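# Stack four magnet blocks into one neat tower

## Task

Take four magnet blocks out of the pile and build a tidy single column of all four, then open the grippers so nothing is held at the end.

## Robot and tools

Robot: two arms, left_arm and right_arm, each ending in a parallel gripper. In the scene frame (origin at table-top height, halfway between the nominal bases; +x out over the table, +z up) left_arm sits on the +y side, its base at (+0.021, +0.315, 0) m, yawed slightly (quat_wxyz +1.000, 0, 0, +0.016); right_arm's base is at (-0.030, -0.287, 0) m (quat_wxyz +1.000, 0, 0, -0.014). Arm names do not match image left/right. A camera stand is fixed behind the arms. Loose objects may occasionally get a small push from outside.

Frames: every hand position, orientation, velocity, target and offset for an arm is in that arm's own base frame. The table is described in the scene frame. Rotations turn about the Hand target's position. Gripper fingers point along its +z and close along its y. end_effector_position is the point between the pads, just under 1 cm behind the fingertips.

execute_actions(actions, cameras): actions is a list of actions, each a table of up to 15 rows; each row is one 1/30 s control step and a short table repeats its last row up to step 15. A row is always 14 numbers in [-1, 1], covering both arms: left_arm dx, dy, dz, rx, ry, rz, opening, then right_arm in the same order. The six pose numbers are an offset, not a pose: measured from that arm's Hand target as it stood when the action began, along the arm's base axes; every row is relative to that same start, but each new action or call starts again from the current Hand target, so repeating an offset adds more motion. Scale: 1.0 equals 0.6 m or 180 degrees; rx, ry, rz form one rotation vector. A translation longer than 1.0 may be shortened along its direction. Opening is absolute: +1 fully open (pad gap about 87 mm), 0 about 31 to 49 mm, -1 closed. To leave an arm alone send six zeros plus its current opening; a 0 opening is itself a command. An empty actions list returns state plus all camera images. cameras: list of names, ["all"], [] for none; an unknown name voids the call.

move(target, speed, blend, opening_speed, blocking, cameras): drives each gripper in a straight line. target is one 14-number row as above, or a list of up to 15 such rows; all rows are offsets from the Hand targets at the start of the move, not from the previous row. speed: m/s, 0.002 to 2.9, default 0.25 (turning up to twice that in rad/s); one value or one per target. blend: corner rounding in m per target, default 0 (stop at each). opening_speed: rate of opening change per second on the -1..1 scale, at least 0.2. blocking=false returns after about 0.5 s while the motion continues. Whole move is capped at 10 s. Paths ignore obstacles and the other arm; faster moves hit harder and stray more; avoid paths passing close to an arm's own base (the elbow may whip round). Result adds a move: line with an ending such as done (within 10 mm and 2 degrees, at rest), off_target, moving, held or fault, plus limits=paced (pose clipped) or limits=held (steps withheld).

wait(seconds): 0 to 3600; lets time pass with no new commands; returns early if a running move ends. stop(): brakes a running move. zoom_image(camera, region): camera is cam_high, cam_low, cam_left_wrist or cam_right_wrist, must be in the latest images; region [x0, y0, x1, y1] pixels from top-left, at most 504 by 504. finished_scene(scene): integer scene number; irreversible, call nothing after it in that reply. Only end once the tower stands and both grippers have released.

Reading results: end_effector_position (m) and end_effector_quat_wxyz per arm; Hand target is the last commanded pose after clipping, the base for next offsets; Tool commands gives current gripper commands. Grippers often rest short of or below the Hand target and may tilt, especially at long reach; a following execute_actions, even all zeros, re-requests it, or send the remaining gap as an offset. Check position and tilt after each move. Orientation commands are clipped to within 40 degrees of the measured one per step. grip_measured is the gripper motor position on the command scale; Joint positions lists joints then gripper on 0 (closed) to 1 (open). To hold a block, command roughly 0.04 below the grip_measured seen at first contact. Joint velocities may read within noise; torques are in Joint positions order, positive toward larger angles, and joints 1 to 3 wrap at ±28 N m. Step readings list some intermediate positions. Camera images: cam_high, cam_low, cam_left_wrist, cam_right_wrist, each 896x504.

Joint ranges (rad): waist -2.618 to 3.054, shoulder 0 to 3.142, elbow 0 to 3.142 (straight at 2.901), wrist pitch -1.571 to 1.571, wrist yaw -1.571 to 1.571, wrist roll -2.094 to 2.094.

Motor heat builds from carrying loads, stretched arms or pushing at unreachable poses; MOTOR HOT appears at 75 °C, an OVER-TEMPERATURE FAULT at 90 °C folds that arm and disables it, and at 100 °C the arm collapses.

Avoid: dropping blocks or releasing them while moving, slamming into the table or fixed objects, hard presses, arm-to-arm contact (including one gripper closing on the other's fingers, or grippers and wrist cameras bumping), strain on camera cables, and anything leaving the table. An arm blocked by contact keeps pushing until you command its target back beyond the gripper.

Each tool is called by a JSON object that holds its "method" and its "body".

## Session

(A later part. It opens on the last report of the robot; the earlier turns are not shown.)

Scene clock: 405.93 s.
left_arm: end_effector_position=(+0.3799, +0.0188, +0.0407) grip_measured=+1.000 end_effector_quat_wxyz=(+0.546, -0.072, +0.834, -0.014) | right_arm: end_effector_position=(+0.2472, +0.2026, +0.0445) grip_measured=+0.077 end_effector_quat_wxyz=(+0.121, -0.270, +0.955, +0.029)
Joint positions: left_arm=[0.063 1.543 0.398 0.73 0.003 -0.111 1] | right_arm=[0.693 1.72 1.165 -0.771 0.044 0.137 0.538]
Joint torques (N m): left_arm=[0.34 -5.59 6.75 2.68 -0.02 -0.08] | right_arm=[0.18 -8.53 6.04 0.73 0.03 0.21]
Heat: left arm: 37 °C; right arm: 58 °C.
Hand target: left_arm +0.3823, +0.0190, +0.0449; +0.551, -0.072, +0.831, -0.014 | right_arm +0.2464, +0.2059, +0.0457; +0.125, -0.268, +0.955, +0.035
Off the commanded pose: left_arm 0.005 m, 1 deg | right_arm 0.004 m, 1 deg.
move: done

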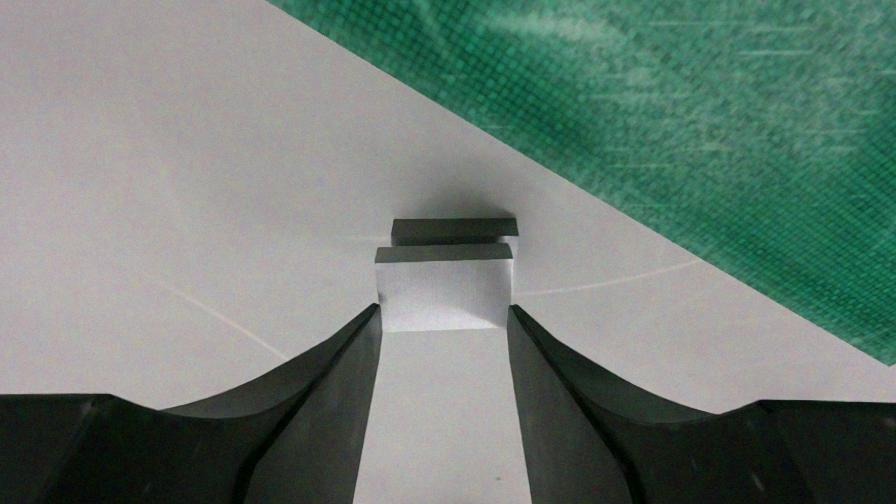

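{"method": "move", "body": {"target": [0,0,0,0,0,0,1,0.0043,-0.0165,0.0,0,0,-0.004,-0.3], "speed": 0.1, "cameras": ["cam_right_wrist"]}}

{"method": "zoom_image", "body": {"camera": "cam_right_wrist", "region": [340, 190, 560, 350]}}

Scene clock: 415.00 s.
left_arm: end_effector_position=(+0.3799, +0.0188, +0.0407) grip_measured=+1.000 end_effector_quat_wxyz=(+0.546, -0.072, +0.834, -0.014) | right_arm: end_effector_position=(+0.2475, +0.1957, +0.0411) grip_measured=+0.077 end_effector_quat_wxyz=(+0.115, -0.262, +0.958, +0.026)
Joint positions: left_arm=[0.063 1.543 0.398 0.73 0.003 -0.111 1] | right_arm=[0.675 1.72 1.152 -0.77 0.044 0.137 0.538]
Joint torques (N m): left_arm=[0.27 -5.56 6.78 2.68 -0.02 -0.07] | right_arm=[-0.85 -9.39 5.7 0.73 -0.01 0.08]
Heat: left arm: 38 °C; right arm: 56 °C.
Hand target: left_arm +0.3823, +0.0190, +0.0449; +0.551, -0.072, +0.831, -0.014 | right_arm +0.2490, +0.1960, +0.0457; +0.126, -0.262, +0.956, +0.034
Off the commanded pose: left_arm 0.005 m, 1 deg | right_arm 0.005 m, 1 deg.
move: done

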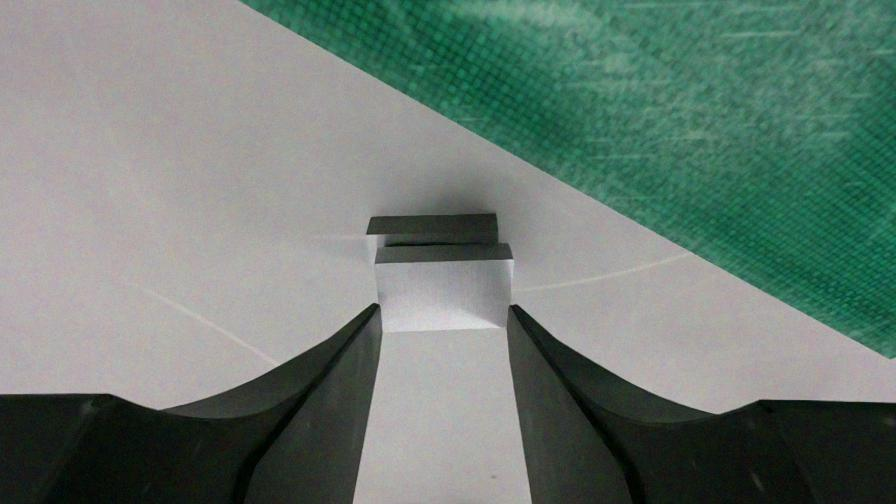

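Scaled by 2.291 from the camera's image (finer frame: 1280x720).

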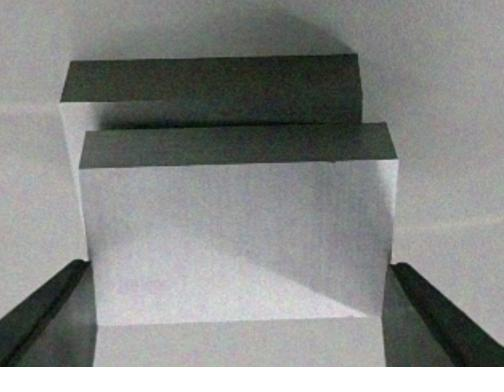

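{"method": "move", "body": {"target": [0,0,0,0,0,0,1,-0.0035,0.0132,0.006,0,0,0,-0.3], "speed": 0.1, "cameras": ["cam_right_wrist"]}}

{"method": "zoom_image", "body": {"camera": "cam_right_wrist", "region": [340, 190, 560, 350]}}

Scene clock: 431.93 s.
left_arm: end_effector_position=(+0.3799, +0.0188, +0.0407) grip_measured=+1.000 end_effector_quat_wxyz=(+0.546, -0.072, +0.834, -0.014) | right_arm: end_effector_position=(+0.2455, +0.1982, +0.0411) grip_measured=+0.077 end_effector_quat_wxyz=(+0.115, -0.266, +0.957, +0.027)
Joint positions: left_arm=[0.063 1.543 0.398 0.73 0.003 -0.111 1] | right_arm=[0.685 1.72 1.152 -0.77 0.044 0.138 0.538]
Joint torques (N m): left_arm=[0.27 -5.59 6.82 2.69 -0.02 -0.07] | right_arm=[0.38 -9.17 7.75 0.58 0.05 0.28]
Heat: left arm: 38 °C; right arm: 54 °C.
Hand target: left_arm +0.3823, +0.0190, +0.0449; +0.551, -0.072, +0.831, -0.014 | right_arm +0.2469, +0.2040, +0.0493; +0.126, -0.262, +0.956, +0.034
Off the commanded pose: left_arm 0.005 m, 1 deg | right_arm 0.010 m, 2 deg.
move: done

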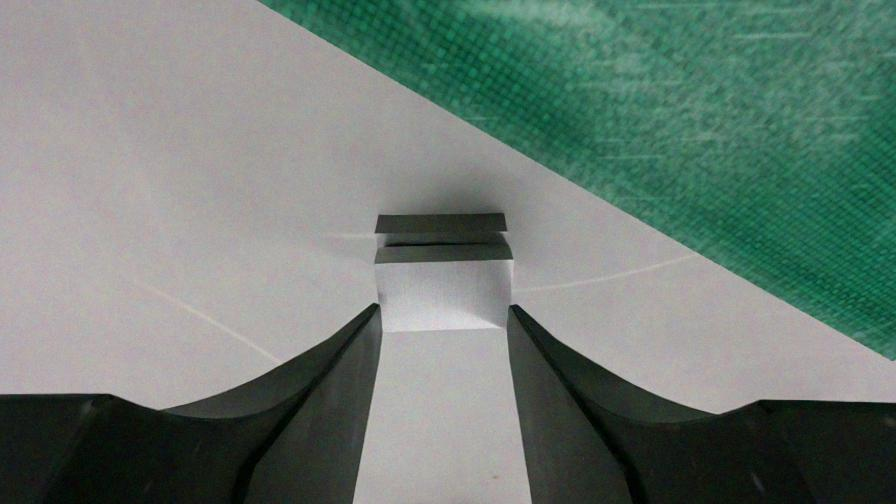

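Scaled by 2.291 from the camera's image (finer frame: 1280x720).

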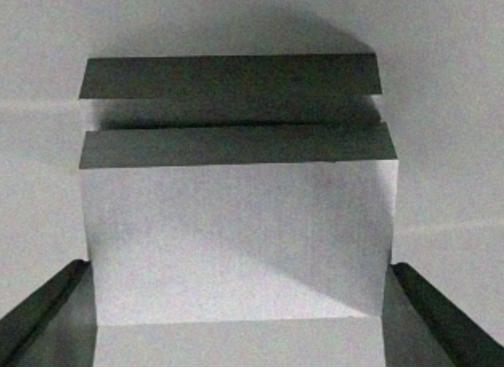

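{"method": "move", "body": {"target": [[0,0,0,0,0,0,1,0.0045,0.0025,0.015,0,0,0,-0.3],[0,0,0,0,0,0,1,0.0045,0.0025,-0.012,0,0,0,-0.3]], "speed": [0.1,0.06], "cameras": ["cam_right_wrist"]}}

{"method": "zoom_image", "body": {"camera": "cam_right_wrist", "region": [340, 190, 560, 350]}}

Scene clock: 443.60 s.
left_arm: end_effector_position=(+0.3799, +0.0188, +0.0407) grip_measured=+1.000 end_effector_quat_wxyz=(+0.546, -0.072, +0.834, -0.014) | right_arm: end_effector_position=(+0.2519, +0.2034, +0.0470) grip_measured=+0.077 end_effector_quat_wxyz=(+0.127, -0.265, +0.955, +0.032)
Joint positions: left_arm=[0.063 1.543 0.398 0.73 0.003 -0.111 1] | right_arm=[0.685 1.72 1.174 -0.767 0.044 0.138 0.538]
Joint torques (N m): left_arm=[0.29 -5.6 6.78 2.69 -0.01 -0.07] | right_arm=[0.2 -7.6 5.24 0.91 0.05 0.26]
Heat: left arm: 38 °C; right arm: 53 °C.
Hand target: left_arm +0.3823, +0.0190, +0.0449; +0.551, -0.072, +0.831, -0.014 | right_arm +0.2496, +0.2055, +0.0421; +0.126, -0.262, +0.956, +0.034
Off the commanded pose: left_arm 0.005 m, 1 deg | right_arm 0.006 m, 1 deg.
move: done

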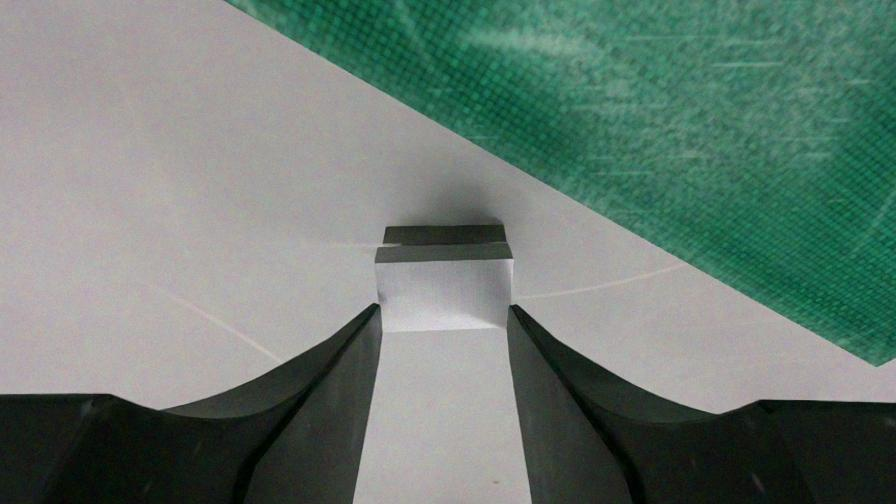

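Scaled by 2.291 from the camera's image (finer frame: 1280x720).

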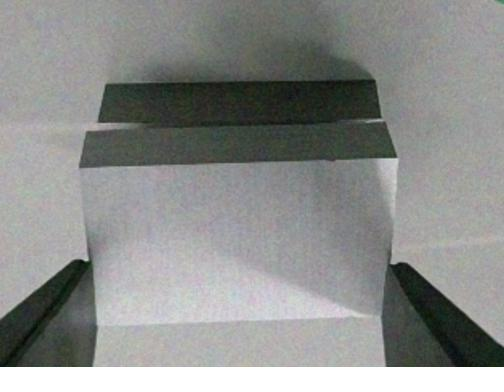

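{"method": "move", "body": {"target": [[0,0,0,0,0,0,1,-0.0065,-0.0035,0.001,0,0,0,-0.3],[0,0,0,0,0,0,1,-0.0065,-0.0035,-0.009,0,0,0,-0.3]], "speed": [0.05,0.05], "cameras": ["cam_right_wrist"]}}

{"method": "zoom_image", "body": {"camera": "cam_right_wrist", "region": [340, 190, 560, 350]}}

Scene clock: 454.20 s.
left_arm: end_effector_position=(+0.3799, +0.0188, +0.0407) grip_measured=+1.000 end_effector_quat_wxyz=(+0.546, -0.072, +0.834, -0.014) | right_arm: end_effector_position=(+0.2464, +0.1990, +0.0391) grip_measured=+0.077 end_effector_quat_wxyz=(+0.119, -0.265, +0.956, +0.028)
Joint positions: left_arm=[0.063 1.543 0.398 0.73 0.003 -0.111 1] | right_arm=[0.685 1.72 1.143 -0.753 0.044 0.139 0.538]
Joint torques (N m): left_arm=[0.25 -5.6 6.76 2.7 -0.01 -0.08] | right_arm=[0.47 -8.21 5.07 0.9 0.05 0.26]
Heat: left arm: 38 °C; right arm: 51 °C.
Hand target: left_arm +0.3823, +0.0190, +0.0449; +0.551, -0.072, +0.831, -0.014 | right_arm +0.2457, +0.2033, +0.0367; +0.126, -0.262, +0.956, +0.034
Off the commanded pose: left_arm 0.005 m, 1 deg | right_arm 0.005 m, 1 deg.
move: done

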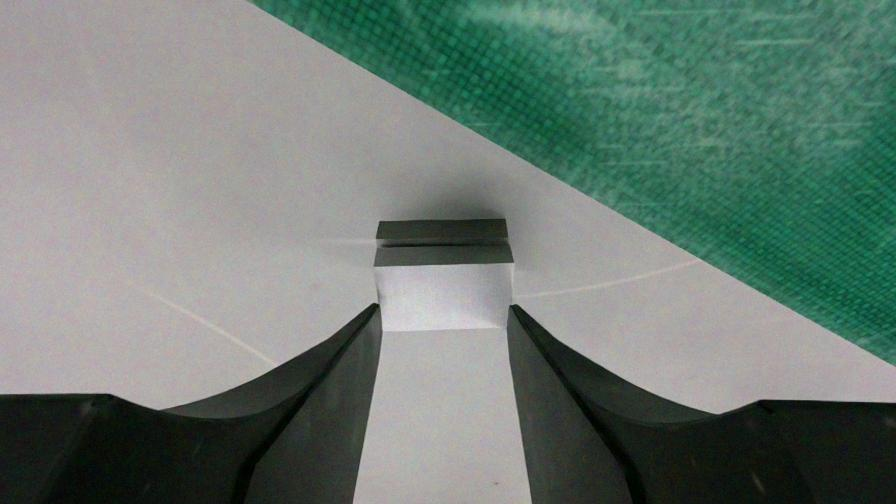

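Scaled by 2.291 from the camera's image (finer frame: 1280x720).

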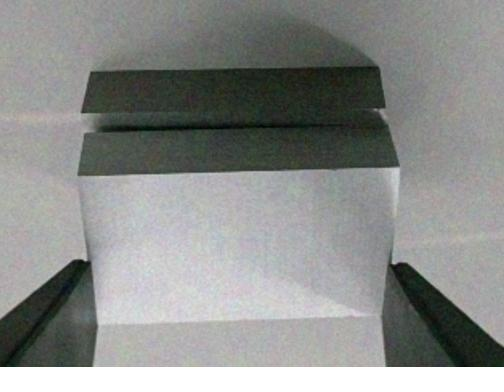

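{"method": "move", "body": {"target": [[0,0,0,0,0,0,1,0.0036,0.0021,0.025,0,0,0,-0.3],[0,0,0,0,0,0,1,0.0036,0.0021,-0.002,0,0,0,-0.3]], "speed": [0.1,0.05], "cameras": ["cam_right_wrist"]}}

{"method": "zoom_image", "body": {"camera": "cam_right_wrist", "region": [340, 190, 560, 350]}}

Scene clock: 470.77 s.
left_arm: end_effector_position=(+0.3799, +0.0188, +0.0407) grip_measured=+1.000 end_effector_quat_wxyz=(+0.546, -0.072, +0.834, -0.014) | right_arm: end_effector_position=(+0.2494, +0.2015, +0.0402) grip_measured=+0.077 end_effector_quat_wxyz=(+0.125, -0.265, +0.956, +0.031)
Joint positions: left_arm=[0.063 1.543 0.398 0.73 0.003 -0.111 1] | right_arm=[0.685 1.72 1.146 -0.742 0.044 0.14 0.538]
Joint torques (N m): left_arm=[0.29 -5.59 6.75 2.69 -0.01 -0.07] | right_arm=[0.36 -7.41 5.38 0.84 0.05 0.26]
Heat: left arm: 38 °C; right arm: 49 °C.
Hand target: left_arm +0.3823, +0.0190, +0.0449; +0.551, -0.072, +0.831, -0.014 | right_arm +0.2478, +0.2046, +0.0355; +0.126, -0.262, +0.956, +0.034
Off the commanded pose: left_arm 0.005 m, 1 deg | right_arm 0.006 m, 0 deg.
move: done

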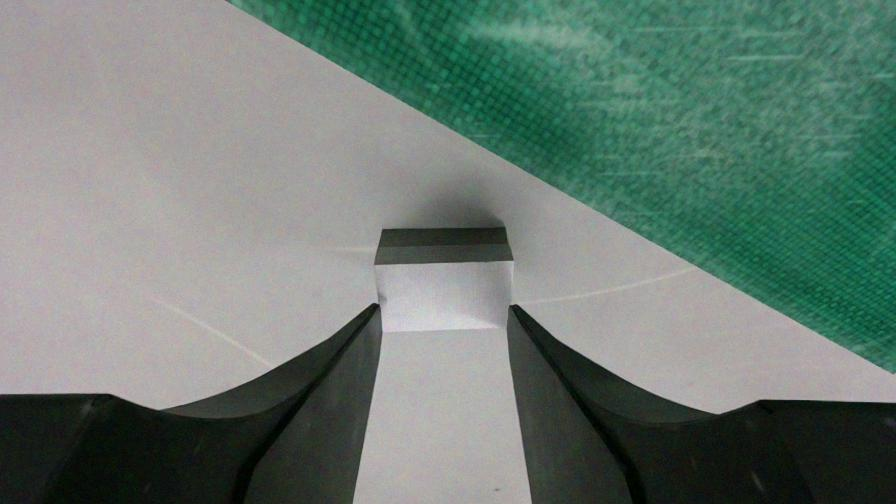

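Scaled by 2.291 from the camera's image (finer frame: 1280x720).

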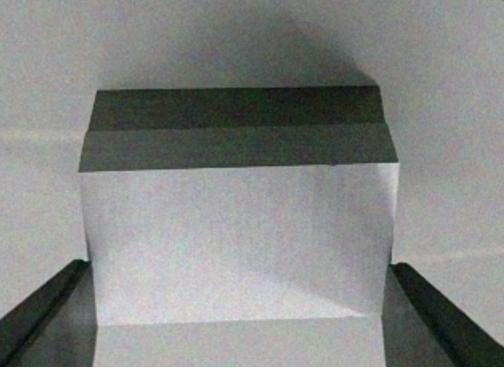

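{"method": "move", "body": {"target": [[0,0,0,0,0,0,1,0,0,-0.007,0,0,0,-0.3],[0,0,0,0,0,0,1,0,0,-0.007,0,0,0,0.35],[0,0,0,0,0,0,1,0,0,0.14,0,0,0,0.35]], "speed": [0.05,0.1,0.2], "opening_speed": 2, "cameras": ["cam_right_wrist"]}}

Scene clock: 482.10 s.
left_arm: end_effector_position=(+0.3799, +0.0188, +0.0407) grip_measured=+1.000 end_effector_quat_wxyz=(+0.546, -0.072, +0.834, -0.014) | right_arm: end_effector_position=(+0.2478, +0.2002, +0.1089) grip_measured=+0.350 end_effector_quat_wxyz=(+0.117, -0.265, +0.957, +0.028)
Joint positions: left_arm=[0.063 1.543 0.398 0.73 0.003 -0.111 1] | right_arm=[0.685 1.678 1.379 -1.035 0.044 0.14 0.675]
Joint torques (N m): left_arm=[0.31 -5.56 6.82 2.69 -0.02 -0.07] | right_arm=[0.31 -8.77 9.11 0.48 0.05 0.25]
Heat: left arm: 38 °C; right arm: 48 °C.
Hand target: left_arm +0.3823, +0.0190, +0.0449; +0.551, -0.072, +0.831, -0.014 | right_arm +0.2479, +0.2046, +0.1195; +0.126, -0.262, +0.956, +0.034
Off the commanded pose: left_arm 0.005 m, 1 deg | right_arm 0.011 m, 1 deg.
move: off_target (right_arm)

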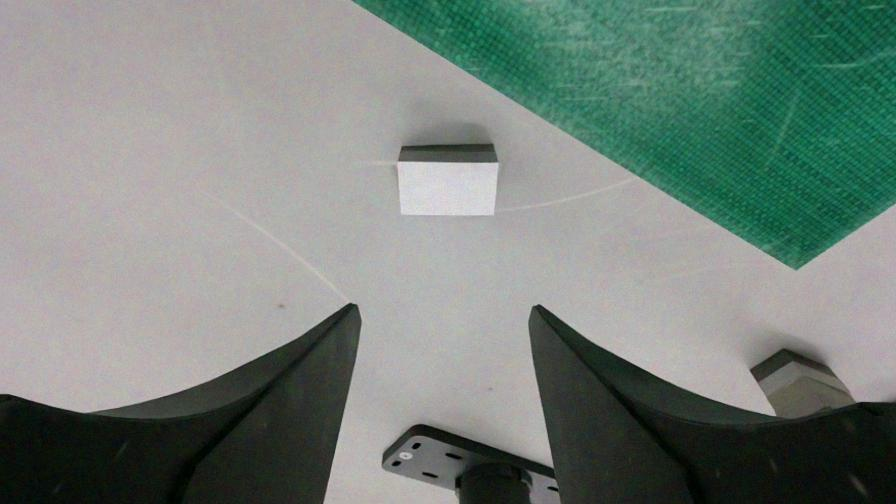

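{"method": "move", "body": {"target": [0,0,0,0,0,0,1,0.203,0.075,0.045,0,0,-0.2256,0.4], "speed": 0.4, "cameras": ["cam_right_wrist"]}}

{"method": "zoom_image", "body": {"camera": "cam_right_wrist", "region": [200, 0, 700, 280]}}

Scene clock: 490.57 s.
left_arm: end_effector_position=(+0.3799, +0.0188, +0.0407) grip_measured=+1.000 end_effector_quat_wxyz=(+0.546, -0.072, +0.834, -0.014) | right_arm: end_effector_position=(+0.3663, +0.2521, +0.1485) grip_measured=+0.400 end_effector_quat_wxyz=(+0.132, +0.076, +0.988, -0.005)
Joint positions: left_arm=[0.063 1.543 0.398 0.73 0.003 -0.111 1] | right_arm=[0.608 2.252 2.346 -1.464 0.173 0.744 0.7]
Joint torques (N m): left_arm=[0.27 -5.52 6.84 2.69 -0.03 -0.08] | right_arm=[-0.88 -10.4 8.77 0.41 0.29 0.27]
Heat: left arm: 38 °C; right arm: 48 °C.
Hand target: left_arm +0.3823, +0.0190, +0.0449; +0.551, -0.072, +0.831, -0.014 | right_arm +0.3695, +0.2496, +0.1464; +0.130, +0.086, +0.988, -0.012
Off the commanded pose: left_arm 0.005 m, 1 deg | right_arm 0.005 m, 1 deg.
move: done

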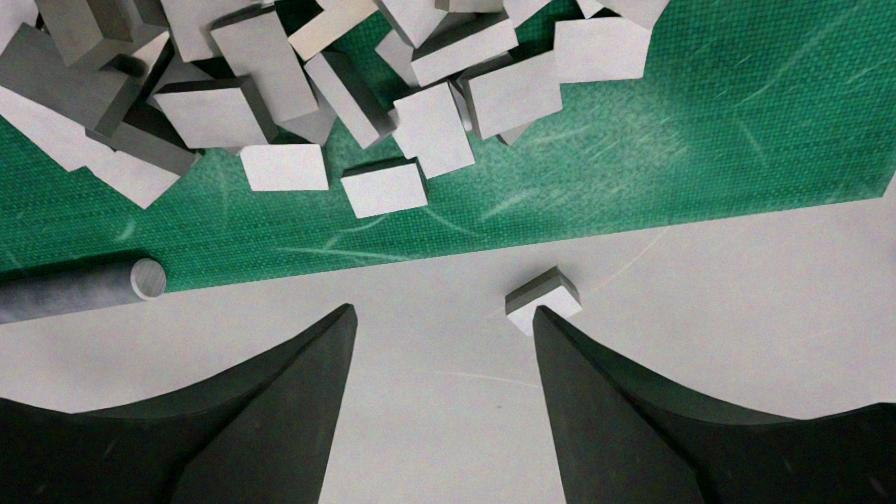

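Scaled by 1.008 from the camera's image (finer frame: 1280x720).

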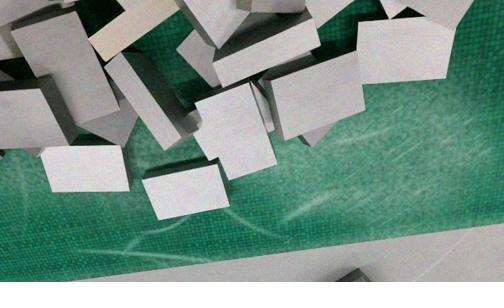

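{"method": "move", "body": {"target": [0,0,0,0,0,0,1,-0.0437,0.073,-0.155,0,0,0.072,0.4], "speed": 0.3, "cameras": ["cam_right_wrist"]}}

Scene clock: 502.20 s.
left_arm: end_effector_position=(+0.3799, +0.0188, +0.0407) grip_measured=+1.000 end_effector_quat_wxyz=(+0.546, -0.072, +0.834, -0.014) | right_arm: end_effector_position=(+0.3415, +0.2930, +0.0468) grip_measured=+0.400 end_effector_quat_wxyz=(+0.123, -0.021, +0.992, -0.008)
Joint positions: left_arm=[0.063 1.543 0.398 0.73 0.003 -0.111 1] | right_arm=[0.719 2.249 1.934 -1.075 0.169 0.66 0.7]
Joint torques (N m): left_arm=[0.29 -5.56 6.8 2.7 -0.03 -0.08] | right_arm=[-0.7 -14.13 5.56 0.67 0.1 -0.02]
Heat: left arm: 39 °C; right arm: 51 °C.
Hand target: left_arm +0.3823, +0.0190, +0.0449; +0.551, -0.072, +0.831, -0.014 | right_arm +0.3434, +0.2936, +0.0535; +0.130, -0.026, +0.991, +0.003
Off the commanded pose: left_arm 0.005 m, 1 deg | right_arm 0.007 m, 2 deg.
move: done

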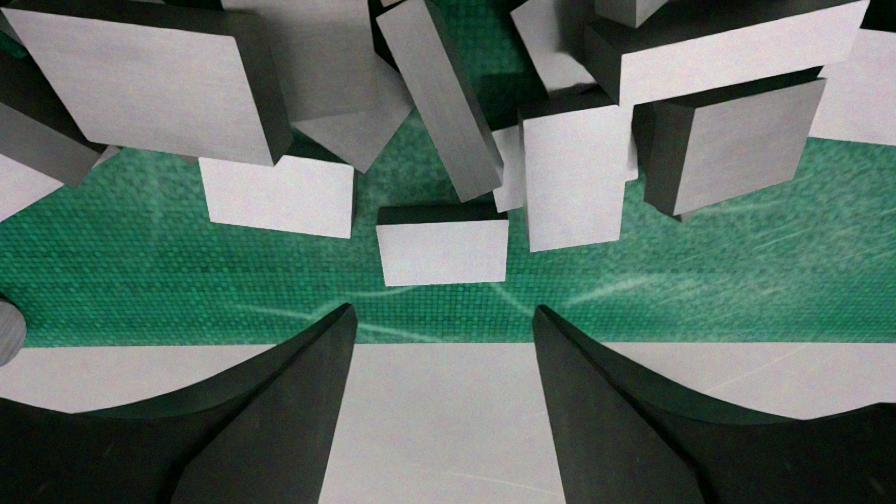

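{"method": "move", "body": {"target": [[0,0,0,0,0,0,1,-0.0125,-0.0015,0,0,0,0.013,0.23],[0,0,0,0,0,0,1,-0.0115,-0.0015,-0.0665,0,0,0.013,0.23],[0,0,0,0,0,0,1,-0.0115,-0.0015,-0.0665,0,0,0.013,-0.3],[0,0,0,0,0,0,1,-0.0115,-0.0015,0.05,0,0,0.013,-0.3]], "speed": [0.15,0.12,0.2,0.2], "opening_speed": 2, "cameras": ["cam_right_wrist"]}}

Scene clock: 520.10 s.
left_arm: end_effector_position=(+0.3798, +0.0188, +0.0406) grip_measured=+1.000 end_effector_quat_wxyz=(+0.546, -0.072, +0.834, -0.014) | right_arm: end_effector_position=(+0.3322, +0.2913, +0.0645) grip_measured=-0.300 end_effector_quat_wxyz=(+0.113, -0.045, +0.993, -0.002)
Joint positions: left_arm=[0.063 1.543 0.398 0.73 0.003 -0.111 1] | right_arm=[0.723 2.219 1.955 -1.132 0.144 0.619 0.35]
Joint torques (N m): left_arm=[0.27 -5.61 6.78 2.68 -0.03 -0.09] | right_arm=[-0.32 -14.28 9.22 0.32 0.26 0.09]
Heat: left arm: 39 °C; right arm: 55 °C.
Hand target: left_arm +0.3823, +0.0190, +0.0448; +0.551, -0.072, +0.831, -0.014 | right_arm +0.3365, +0.2927, +0.0835; +0.130, -0.046, +0.990, +0.006
Off the commanded pose: left_arm 0.005 m, 1 deg | right_arm 0.020 m, 2 deg.
move: off_target (right_arm); target 3's new opening was sent with right_arm's hand 0.011 m and 2 deg from that target

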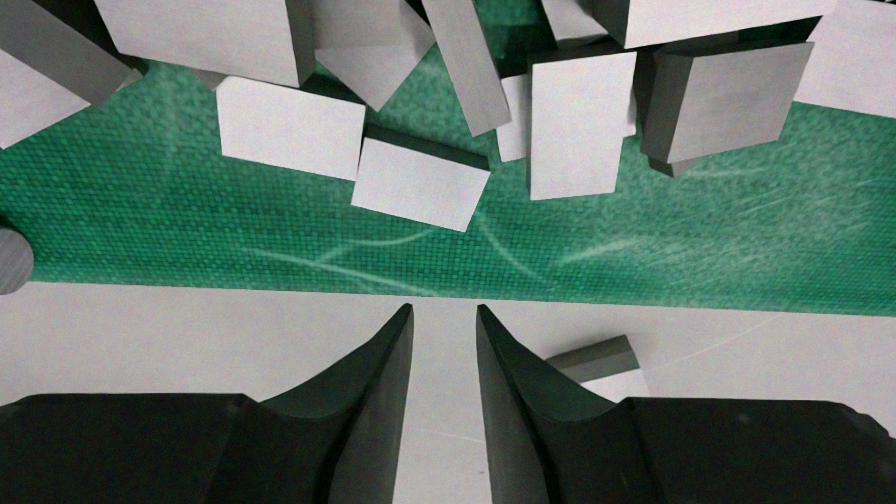

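{"method": "move", "body": {"target": [[0,0,0,0,0,0,1,0.005,0.0,0.02,0,0,0.1,0.2],[0,0,0,0,0,0,1,0.03,0.017,-0.036,0,0,0.423,0.2]], "speed": 0.3, "blend": [0.01,0], "cameras": ["cam_right_wrist"]}}

Scene clock: 552.30 s.
left_arm: end_effector_position=(+0.3798, +0.0188, +0.0406) grip_measured=+1.000 end_effector_quat_wxyz=(+0.546, -0.072, +0.834, -0.014) | right_arm: end_effector_position=(+0.3515, +0.3031, +0.0638) grip_measured=+0.200 end_effector_quat_wxyz=(+0.104, -0.644, +0.754, +0.081)
Joint positions: left_arm=[0.063 1.543 0.398 0.73 0.003 -0.111 1] | right_arm=[0.707 2.275 2.042 -1.128 -0.162 -0.689 0.6]
Joint torques (N m): left_arm=[0.27 -5.6 6.75 2.69 0 -0.07] | right_arm=[-1.01 -10.86 9.22 0.46 -0.23 0.02]
Heat: left arm: 39 °C; right arm: 68 °C.
Hand target: left_arm +0.3823, +0.0190, +0.0448; +0.551, -0.072, +0.831, -0.014 | right_arm +0.3545, +0.3028, +0.0619; +0.099, -0.647, +0.751, +0.085
Off the commanded pose: left_arm 0.005 m, 1 deg | right_arm 0.004 m, 1 deg.
move: done

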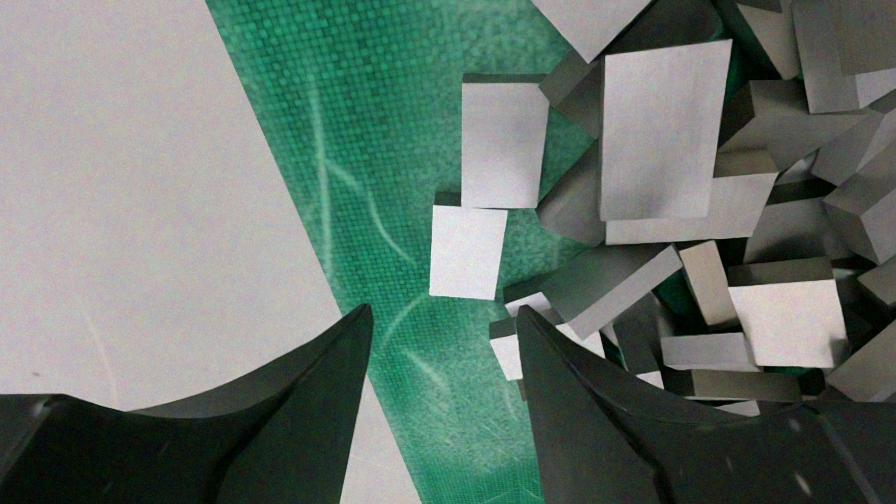

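{"method": "move", "body": {"target": [0,0,0,0,0,0,1,0.008,-0.0117,-0.051,0,0,-0.019,0.05], "speed": 0.15, "cameras": ["cam_right_wrist"]}}

Scene clock: 565.77 s.
left_arm: end_effector_position=(+0.3798, +0.0188, +0.0406) grip_measured=+1.000 end_effector_quat_wxyz=(+0.546, -0.072, +0.834, -0.014) | right_arm: end_effector_position=(+0.3586, +0.2969, +0.0401) grip_measured=+0.050 end_effector_quat_wxyz=(+0.106, -0.631, +0.764, +0.081)
Joint positions: left_arm=[0.063 1.543 0.398 0.73 0.003 -0.111 1] | right_arm=[0.686 2.283 1.961 -1.035 -0.162 -0.678 0.525]
Joint torques (N m): left_arm=[0.31 -5.6 6.83 2.69 -0.02 -0.07] | right_arm=[-0.69 -11.45 5.85 0.73 -0.11 0.26]
Heat: left arm: 39 °C; right arm: 66 °C.
Hand target: left_arm +0.3823, +0.0190, +0.0448; +0.551, -0.072, +0.831, -0.014 | right_arm +0.3593, +0.2958, +0.0313; +0.101, -0.624, +0.770, +0.082
Off the commanded pose: left_arm 0.005 m, 1 deg | right_arm 0.009 m, 1 deg.
move: done

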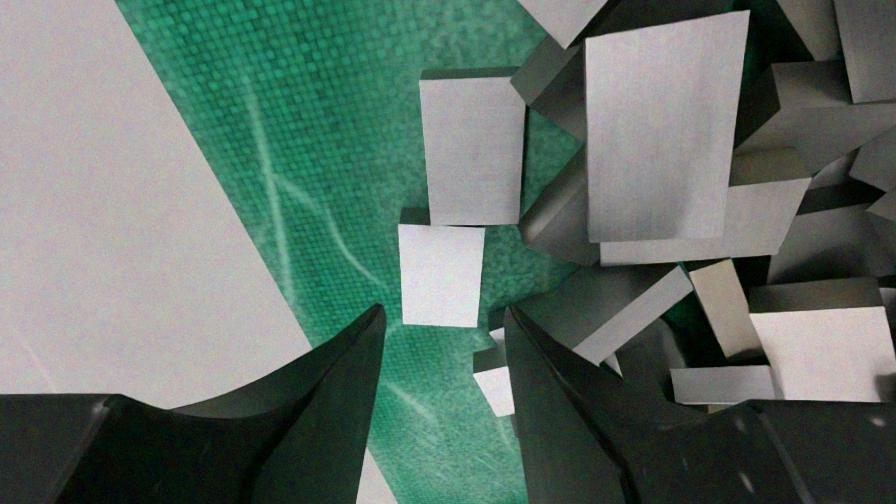

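{"method": "move", "body": {"target": [0,0,0,0,0,0,1,-0.0057,0.0128,-0.012,0,0,0,-0.03], "speed": 0.1, "cameras": ["cam_right_wrist"]}}

Scene clock: 582.93 s.
left_arm: end_effector_position=(+0.3798, +0.0188, +0.0406) grip_measured=+1.000 end_effector_quat_wxyz=(+0.546, -0.072, +0.834, -0.014) | right_arm: end_effector_position=(+0.3598, +0.3025, +0.0375) grip_measured=-0.030 end_effector_quat_wxyz=(+0.112, -0.627, +0.766, +0.082)
Joint positions: left_arm=[0.063 1.543 0.398 0.73 0.003 -0.111 1] | right_arm=[0.693 2.29 1.961 -1.014 -0.162 -0.661 0.485]
Joint torques (N m): left_arm=[0.25 -5.56 6.83 2.69 -0.02 -0.07] | right_arm=[0.28 -11.17 5.27 0.76 -0.07 0.27]
Heat: left arm: 39 °C; right arm: 62 °C.
Hand target: left_arm +0.3823, +0.0190, +0.0448; +0.551, -0.072, +0.831, -0.014 | right_arm +0.3559, +0.3034, +0.0240; +0.101, -0.624, +0.770, +0.082
Off the commanded pose: left_arm 0.005 m, 1 deg | right_arm 0.014 m, 1 deg.
move: off_target (right_arm)

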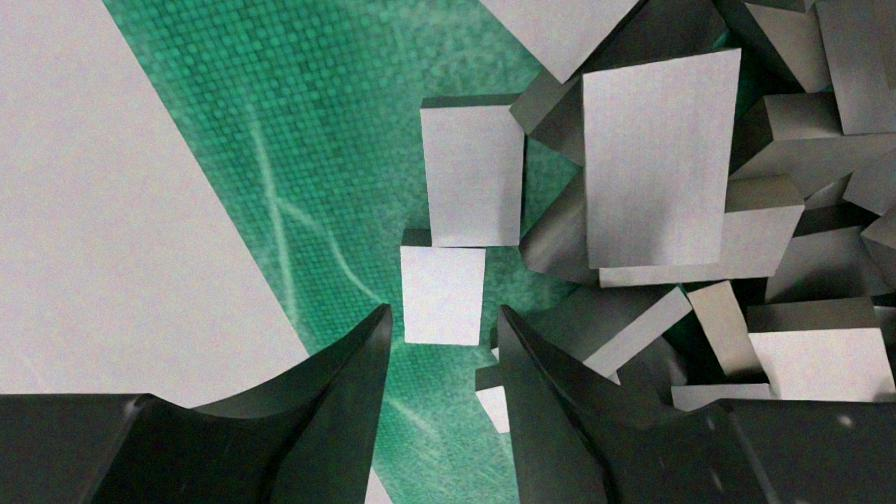

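{"method": "move", "body": {"target": [0,0,0,0,0,0,1,-0.005,0.0,-0.017,0,0,0,-0.03], "speed": 0.08, "cameras": ["cam_right_wrist"]}}

Scene clock: 590.60 s.
left_arm: end_effector_position=(+0.3798, +0.0188, +0.0406) grip_measured=+1.000 end_effector_quat_wxyz=(+0.546, -0.072, +0.834, -0.014) | right_arm: end_effector_position=(+0.3561, +0.3014, +0.0242) grip_measured=-0.030 end_effector_quat_wxyz=(+0.108, -0.627, +0.767, +0.082)
Joint positions: left_arm=[0.063 1.543 0.398 0.73 0.003 -0.111 1] | right_arm=[0.696 2.29 1.909 -0.969 -0.162 -0.656 0.485]
Joint torques (N m): left_arm=[0.25 -5.56 6.75 2.69 -0.02 -0.07] | right_arm=[0.42 -11.25 5.71 0.71 -0.06 0.27]
Heat: left arm: 39 °C; right arm: 62 °C.
Hand target: left_arm +0.3823, +0.0190, +0.0448; +0.551, -0.072, +0.831, -0.014 | right_arm +0.3528, +0.3035, +0.0138; +0.101, -0.624, +0.770, +0.082
Off the commanded pose: left_arm 0.005 m, 1 deg | right_arm 0.011 m, 1 deg.
move: off_target (right_arm)

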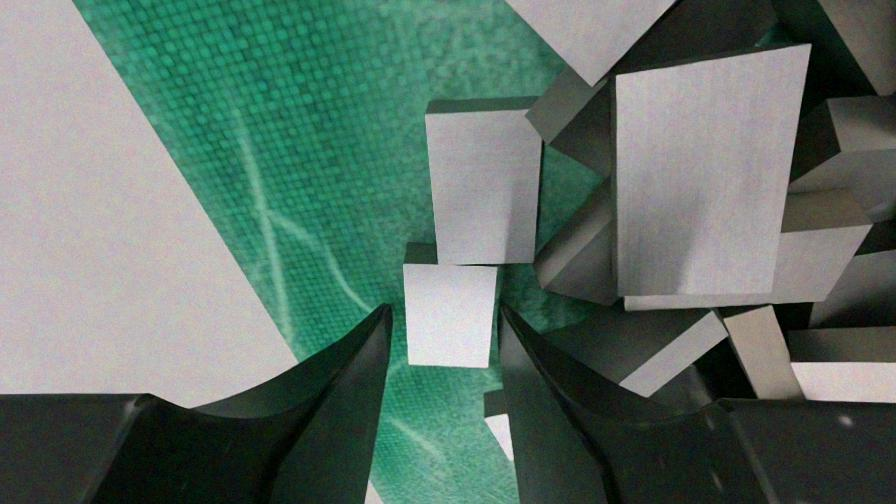

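{"method": "move", "body": {"target": [[0,0,0,0,0,0,1,0,0,0,0,0,0,-0.6],[0,0,0,0,0,0,1,-0.01,-0.01,0.127,0,0,0,-0.6],[0,0,0,0,0,0,1,-0.168,-0.16,0.11,0,0,0.247,-0.6]], "speed": [0.1,0.2,0.3], "blend": [0,0.02,0], "opening_speed": 2, "cameras": ["cam_right_wrist"]}}

{"method": "zoom_image", "body": {"camera": "cam_right_wrist", "region": [340, 150, 560, 380]}}

Scene clock: 608.50 s.
left_arm: end_effector_position=(+0.3798, +0.0188, +0.0406) grip_measured=+1.000 end_effector_quat_wxyz=(+0.546, -0.072, +0.834, -0.014) | right_arm: end_effector_position=(+0.2529, +0.2087, +0.0713) grip_measured=-0.196 end_effector_quat_wxyz=(-0.048, +0.867, -0.483, -0.114)
Joint positions: left_arm=[0.063 1.543 0.398 0.73 0.003 -0.111 1] | right_arm=[0.681 1.813 1.397 -1.149 -0.248 -1.444 0.402]
Joint torques (N m): left_arm=[0.29 -5.61 6.8 2.7 -0.02 -0.07] | right_arm=[-0.98 -11.32 5.31 0.16 -0.28 -0.01]
Heat: left arm: 39 °C; right arm: 64 °C.
Hand target: left_arm +0.3823, +0.0190, +0.0448; +0.551, -0.072, +0.831, -0.014 | right_arm +0.2521, +0.2074, +0.0799; -0.063, +0.869, -0.477, -0.114
Off the commanded pose: left_arm 0.005 m, 1 deg | right_arm 0.009 m, 2 deg.
move: done

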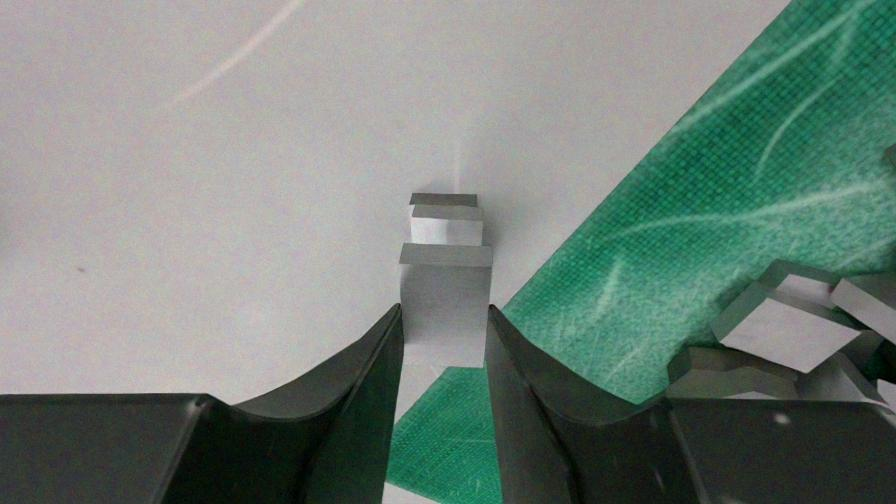

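Scaled by 2.191 from the camera's image (finer frame: 1280x720).

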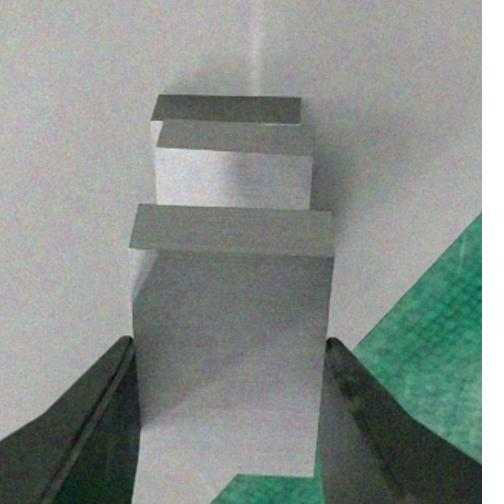

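{"method": "move", "body": {"target": [0,0,0,0,0,0,1,0.0045,-0.007,-0.05,0,0,0,-0.6], "speed": 0.1, "cameras": ["cam_right_wrist"]}}

{"method": "zoom_image", "body": {"camera": "cam_right_wrist", "region": [340, 150, 560, 380]}}

Scene clock: 626.10 s.
left_arm: end_effector_position=(+0.3798, +0.0188, +0.0406) grip_measured=+1.000 end_effector_quat_wxyz=(+0.546, -0.072, +0.834, -0.014) | right_arm: end_effector_position=(+0.2530, +0.2021, +0.0485) grip_measured=-0.196 end_effector_quat_wxyz=(-0.051, +0.867, -0.483, -0.113)
Joint positions: left_arm=[0.063 1.543 0.398 0.73 0.003 -0.111 1] | right_arm=[0.664 1.813 1.305 -1.055 -0.249 -1.461 0.402]
Joint torques (N m): left_arm=[0.31 -5.6 6.8 2.7 -0.01 -0.06] | right_arm=[-0.91 -9.33 5.2 0.25 -0.28 -0.02]
Heat: left arm: 39 °C; right arm: 64 °C.
Hand target: left_arm +0.3823, +0.0190, +0.0448; +0.551, -0.072, +0.831, -0.014 | right_arm +0.2548, +0.2032, +0.0498; -0.063, +0.869, -0.477, -0.114
Off the commanded pose: left_arm 0.005 m, 1 deg | right_arm 0.003 m, 1 deg.
move: done

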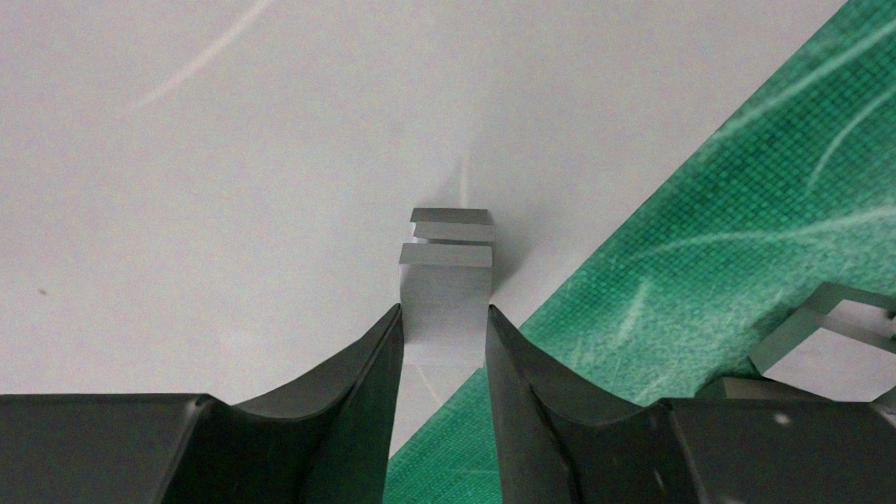

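Scaled by 2.191 from the camera's image (finer frame: 1280x720).

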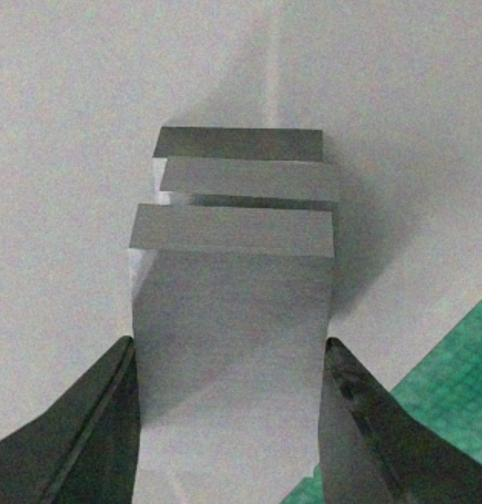

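{"method": "move", "body": {"target": [[0,0,0,0,0,0,1,-0.009,0.0145,0.012,0,0,0,-0.6],[0,0,0,0,0,0,1,0.0045,-0.0013,0.012,0,0,0,-0.6],[0,0,0,0,0,0,1,0.0045,-0.0013,-0.003,0,0,0,-0.6]], "speed": [0.1,0.1,0.05], "cameras": ["cam_right_wrist"]}}

{"method": "zoom_image", "body": {"camera": "cam_right_wrist", "region": [340, 150, 560, 380]}}

Scene clock: 640.80 s.
left_arm: end_effector_position=(+0.3798, +0.0188, +0.0406) grip_measured=+1.000 end_effector_quat_wxyz=(+0.546, -0.072, +0.834, -0.014) | right_arm: end_effector_position=(+0.2555, +0.2009, +0.0485) grip_measured=-0.196 end_effector_quat_wxyz=(-0.054, +0.867, -0.483, -0.113)
Joint positions: left_arm=[0.063 1.543 0.398 0.73 0.003 -0.111 1] | right_arm=[0.656 1.813 1.305 -1.051 -0.251 -1.468 0.402]
Joint torques (N m): left_arm=[0.29 -5.59 6.8 2.67 -0.01 -0.07] | right_arm=[-0.73 -8.7 5.49 0.33 -0.27 -0.01]
Heat: left arm: 39 °C; right arm: 60 °C.
Hand target: left_arm +0.3823, +0.0190, +0.0448; +0.551, -0.072, +0.831, -0.014 | right_arm +0.2574, +0.2024, +0.0480; -0.063, +0.869, -0.477, -0.114
Off the commanded pose: left_arm 0.005 m, 1 deg | right_arm 0.003 m, 1 deg.
move: done

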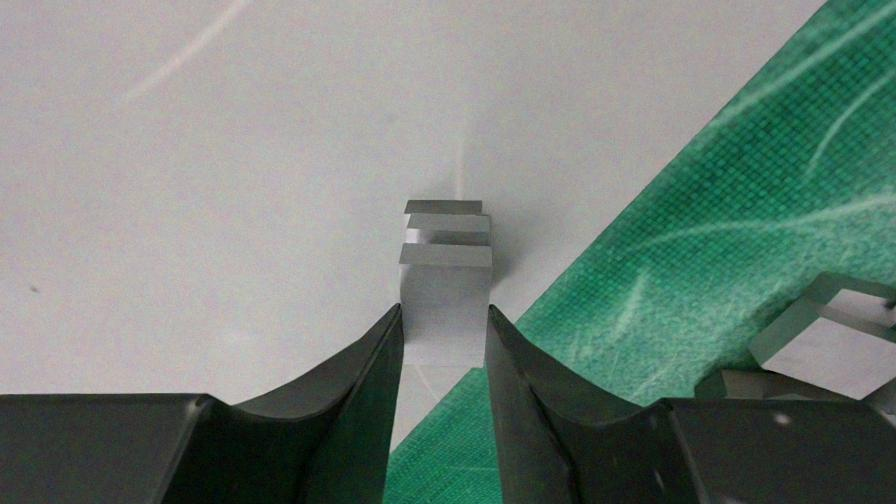

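Scaled by 2.191 from the camera's image (finer frame: 1280x720).

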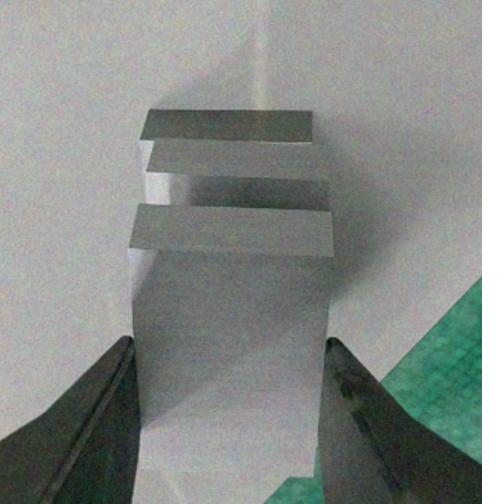

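{"method": "move", "body": {"target": [[0,0,0,0,0,0,1,-0.0138,0.0178,0.012,0,0,0,-0.6],[0,0,0,0,0,0,1,-0.0025,0.0033,0.012,0,0,0,-0.6],[0,0,0,0,0,0,1,-0.0025,0.0033,-0.009,0,0,0,-0.6]], "speed": [0.1,0.1,0.05], "cameras": ["cam_right_wrist"]}}

{"method": "zoom_image", "body": {"camera": "cam_right_wrist", "region": [340, 150, 560, 380]}}

Scene clock: 658.93 s.
left_arm: end_effector_position=(+0.3798, +0.0188, +0.0406) grip_measured=+1.000 end_effector_quat_wxyz=(+0.546, -0.072, +0.834, -0.014) | right_arm: end_effector_position=(+0.2547, +0.2037, +0.0452) grip_measured=-0.196 end_effector_quat_wxyz=(-0.058, +0.867, -0.482, -0.112)
Joint positions: left_arm=[0.063 1.543 0.398 0.73 0.003 -0.111 1] | right_arm=[0.664 1.813 1.291 -1.029 -0.252 -1.46 0.402]
Joint torques (N m): left_arm=[0.27 -5.57 6.8 2.69 -0.01 -0.06] | right_arm=[-0.76 -8.31 5.26 0.31 -0.26 0]
Heat: left arm: 40 °C; right arm: 57 °C.
Hand target: left_arm +0.3823, +0.0190, +0.0448; +0.551, -0.072, +0.831, -0.014 | right_arm +0.2560, +0.2045, +0.0427; -0.063, +0.869, -0.477, -0.114
Off the commanded pose: left_arm 0.005 m, 1 deg | right_arm 0.003 m, 1 deg.
move: done

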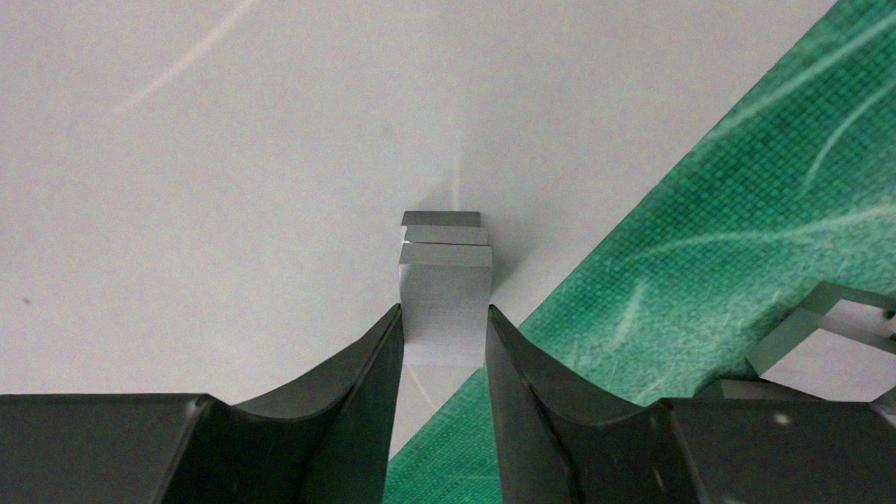

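Scaled by 2.191 from the camera's image (finer frame: 1280x720).

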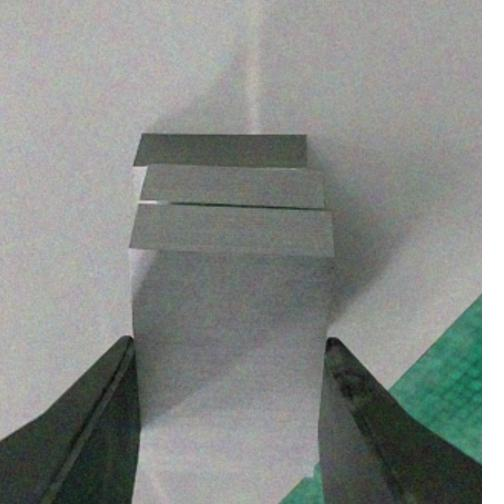

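{"method": "move", "body": {"target": [[0,0,0,0,0,0,1,0,0,-0.01,0,0,0,-0.6],[0,0,0,0,0,0,1,0,0,-0.01,0,0,0,0.15],[0,0,0,0,0,0,1,0,0,0.12,0,0,0,0.15]], "speed": [0.05,0.1,0.2], "opening_speed": 2, "cameras": ["cam_right_wrist"]}}

Scene clock: 667.50 s.
left_arm: end_effector_position=(+0.3798, +0.0188, +0.0406) grip_measured=+1.000 end_effector_quat_wxyz=(+0.546, -0.072, +0.834, -0.014) | right_arm: end_effector_position=(+0.2530, +0.2025, +0.1032) grip_measured=+0.150 end_effector_quat_wxyz=(-0.049, +0.866, -0.483, -0.116)
Joint positions: left_arm=[0.063 1.543 0.398 0.73 0.003 -0.111 1] | right_arm=[0.664 1.787 1.492 -1.275 -0.252 -1.46 0.575]
Joint torques (N m): left_arm=[0.29 -5.61 6.78 2.69 -0.02 -0.07] | right_arm=[-0.79 -9.54 8.7 0.04 -0.25 -0.01]
Heat: left arm: 40 °C; right arm: 56 °C.
Hand target: left_arm +0.3823, +0.0190, +0.0448; +0.551, -0.072, +0.831, -0.014 | right_arm +0.2559, +0.2045, +0.1146; -0.063, +0.869, -0.477, -0.114
Off the commanded pose: left_arm 0.005 m, 1 deg | right_arm 0.012 m, 2 deg.
move: off_target (right_arm)

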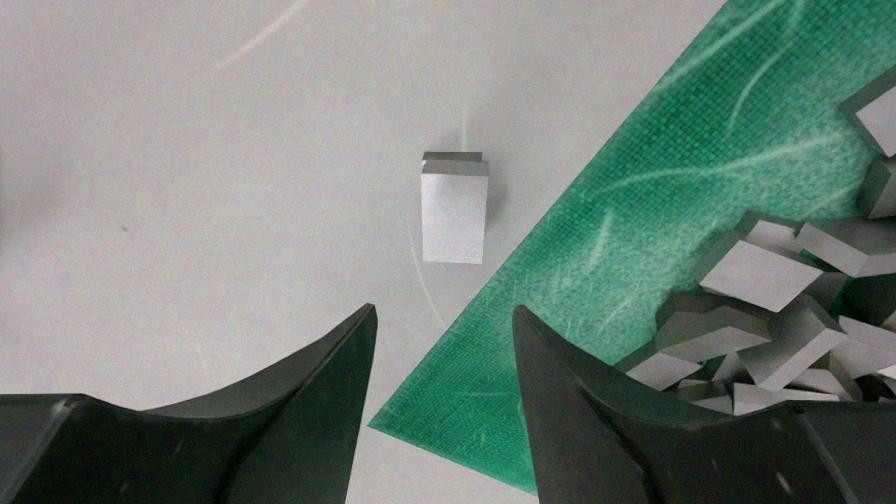

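{"method": "move", "body": {"target": [[0,0,0,0,0,0,1,0.06,0.08,0.02,0,0,-0.35,0.3],[0,0,0,0,0,0,1,0.184,0.232,-0.075,0,0,-0.708,0.3]], "speed": [0.35,0.3], "blend": [0.04,0], "cameras": ["cam_right_wrist"]}}

Scene clock: 694.67 s.
left_arm: end_effector_position=(+0.3798, +0.0188, +0.0406) grip_measured=+1.000 end_effector_quat_wxyz=(+0.546, -0.072, +0.834, -0.014) | right_arm: end_effector_position=(+0.3676, +0.3418, +0.0736) grip_measured=+0.300 end_effector_quat_wxyz=(+0.133, +0.039, +0.990, +0.002)
Joint positions: left_arm=[0.063 1.543 0.398 0.73 0.003 -0.111 1] | right_arm=[0.754 2.544 2.563 -1.399 0.186 0.815 0.65]
Joint torques (N m): left_arm=[0.24 -5.6 6.76 2.71 -0.01 -0.07] | right_arm=[0.29 -12.01 8.85 0.29 0.3 0.27]
Heat: left arm: 40 °C; right arm: 56 °C.
Hand target: left_arm +0.3823, +0.0190, +0.0448; +0.551, -0.072, +0.831, -0.014 | right_arm +0.3664, +0.3436, +0.0695; +0.130, +0.043, +0.991, -0.006
Off the commanded pose: left_arm 0.005 m, 1 deg | right_arm 0.005 m, 1 deg.
move: done

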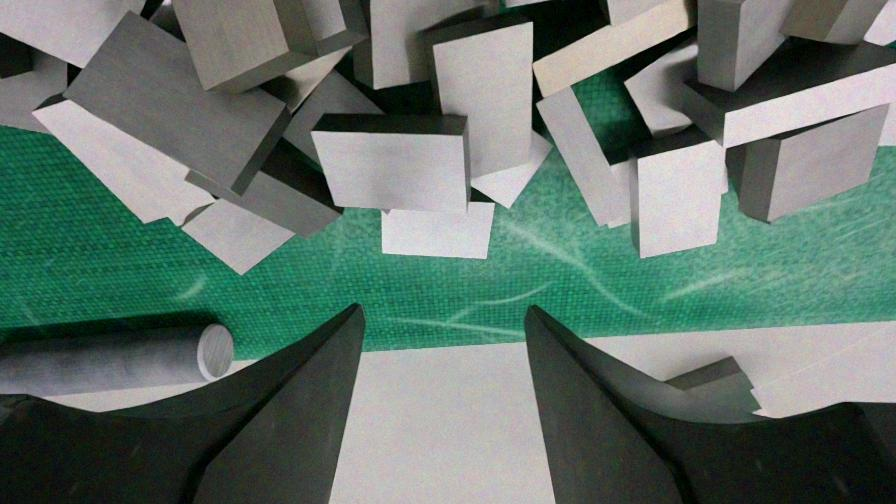

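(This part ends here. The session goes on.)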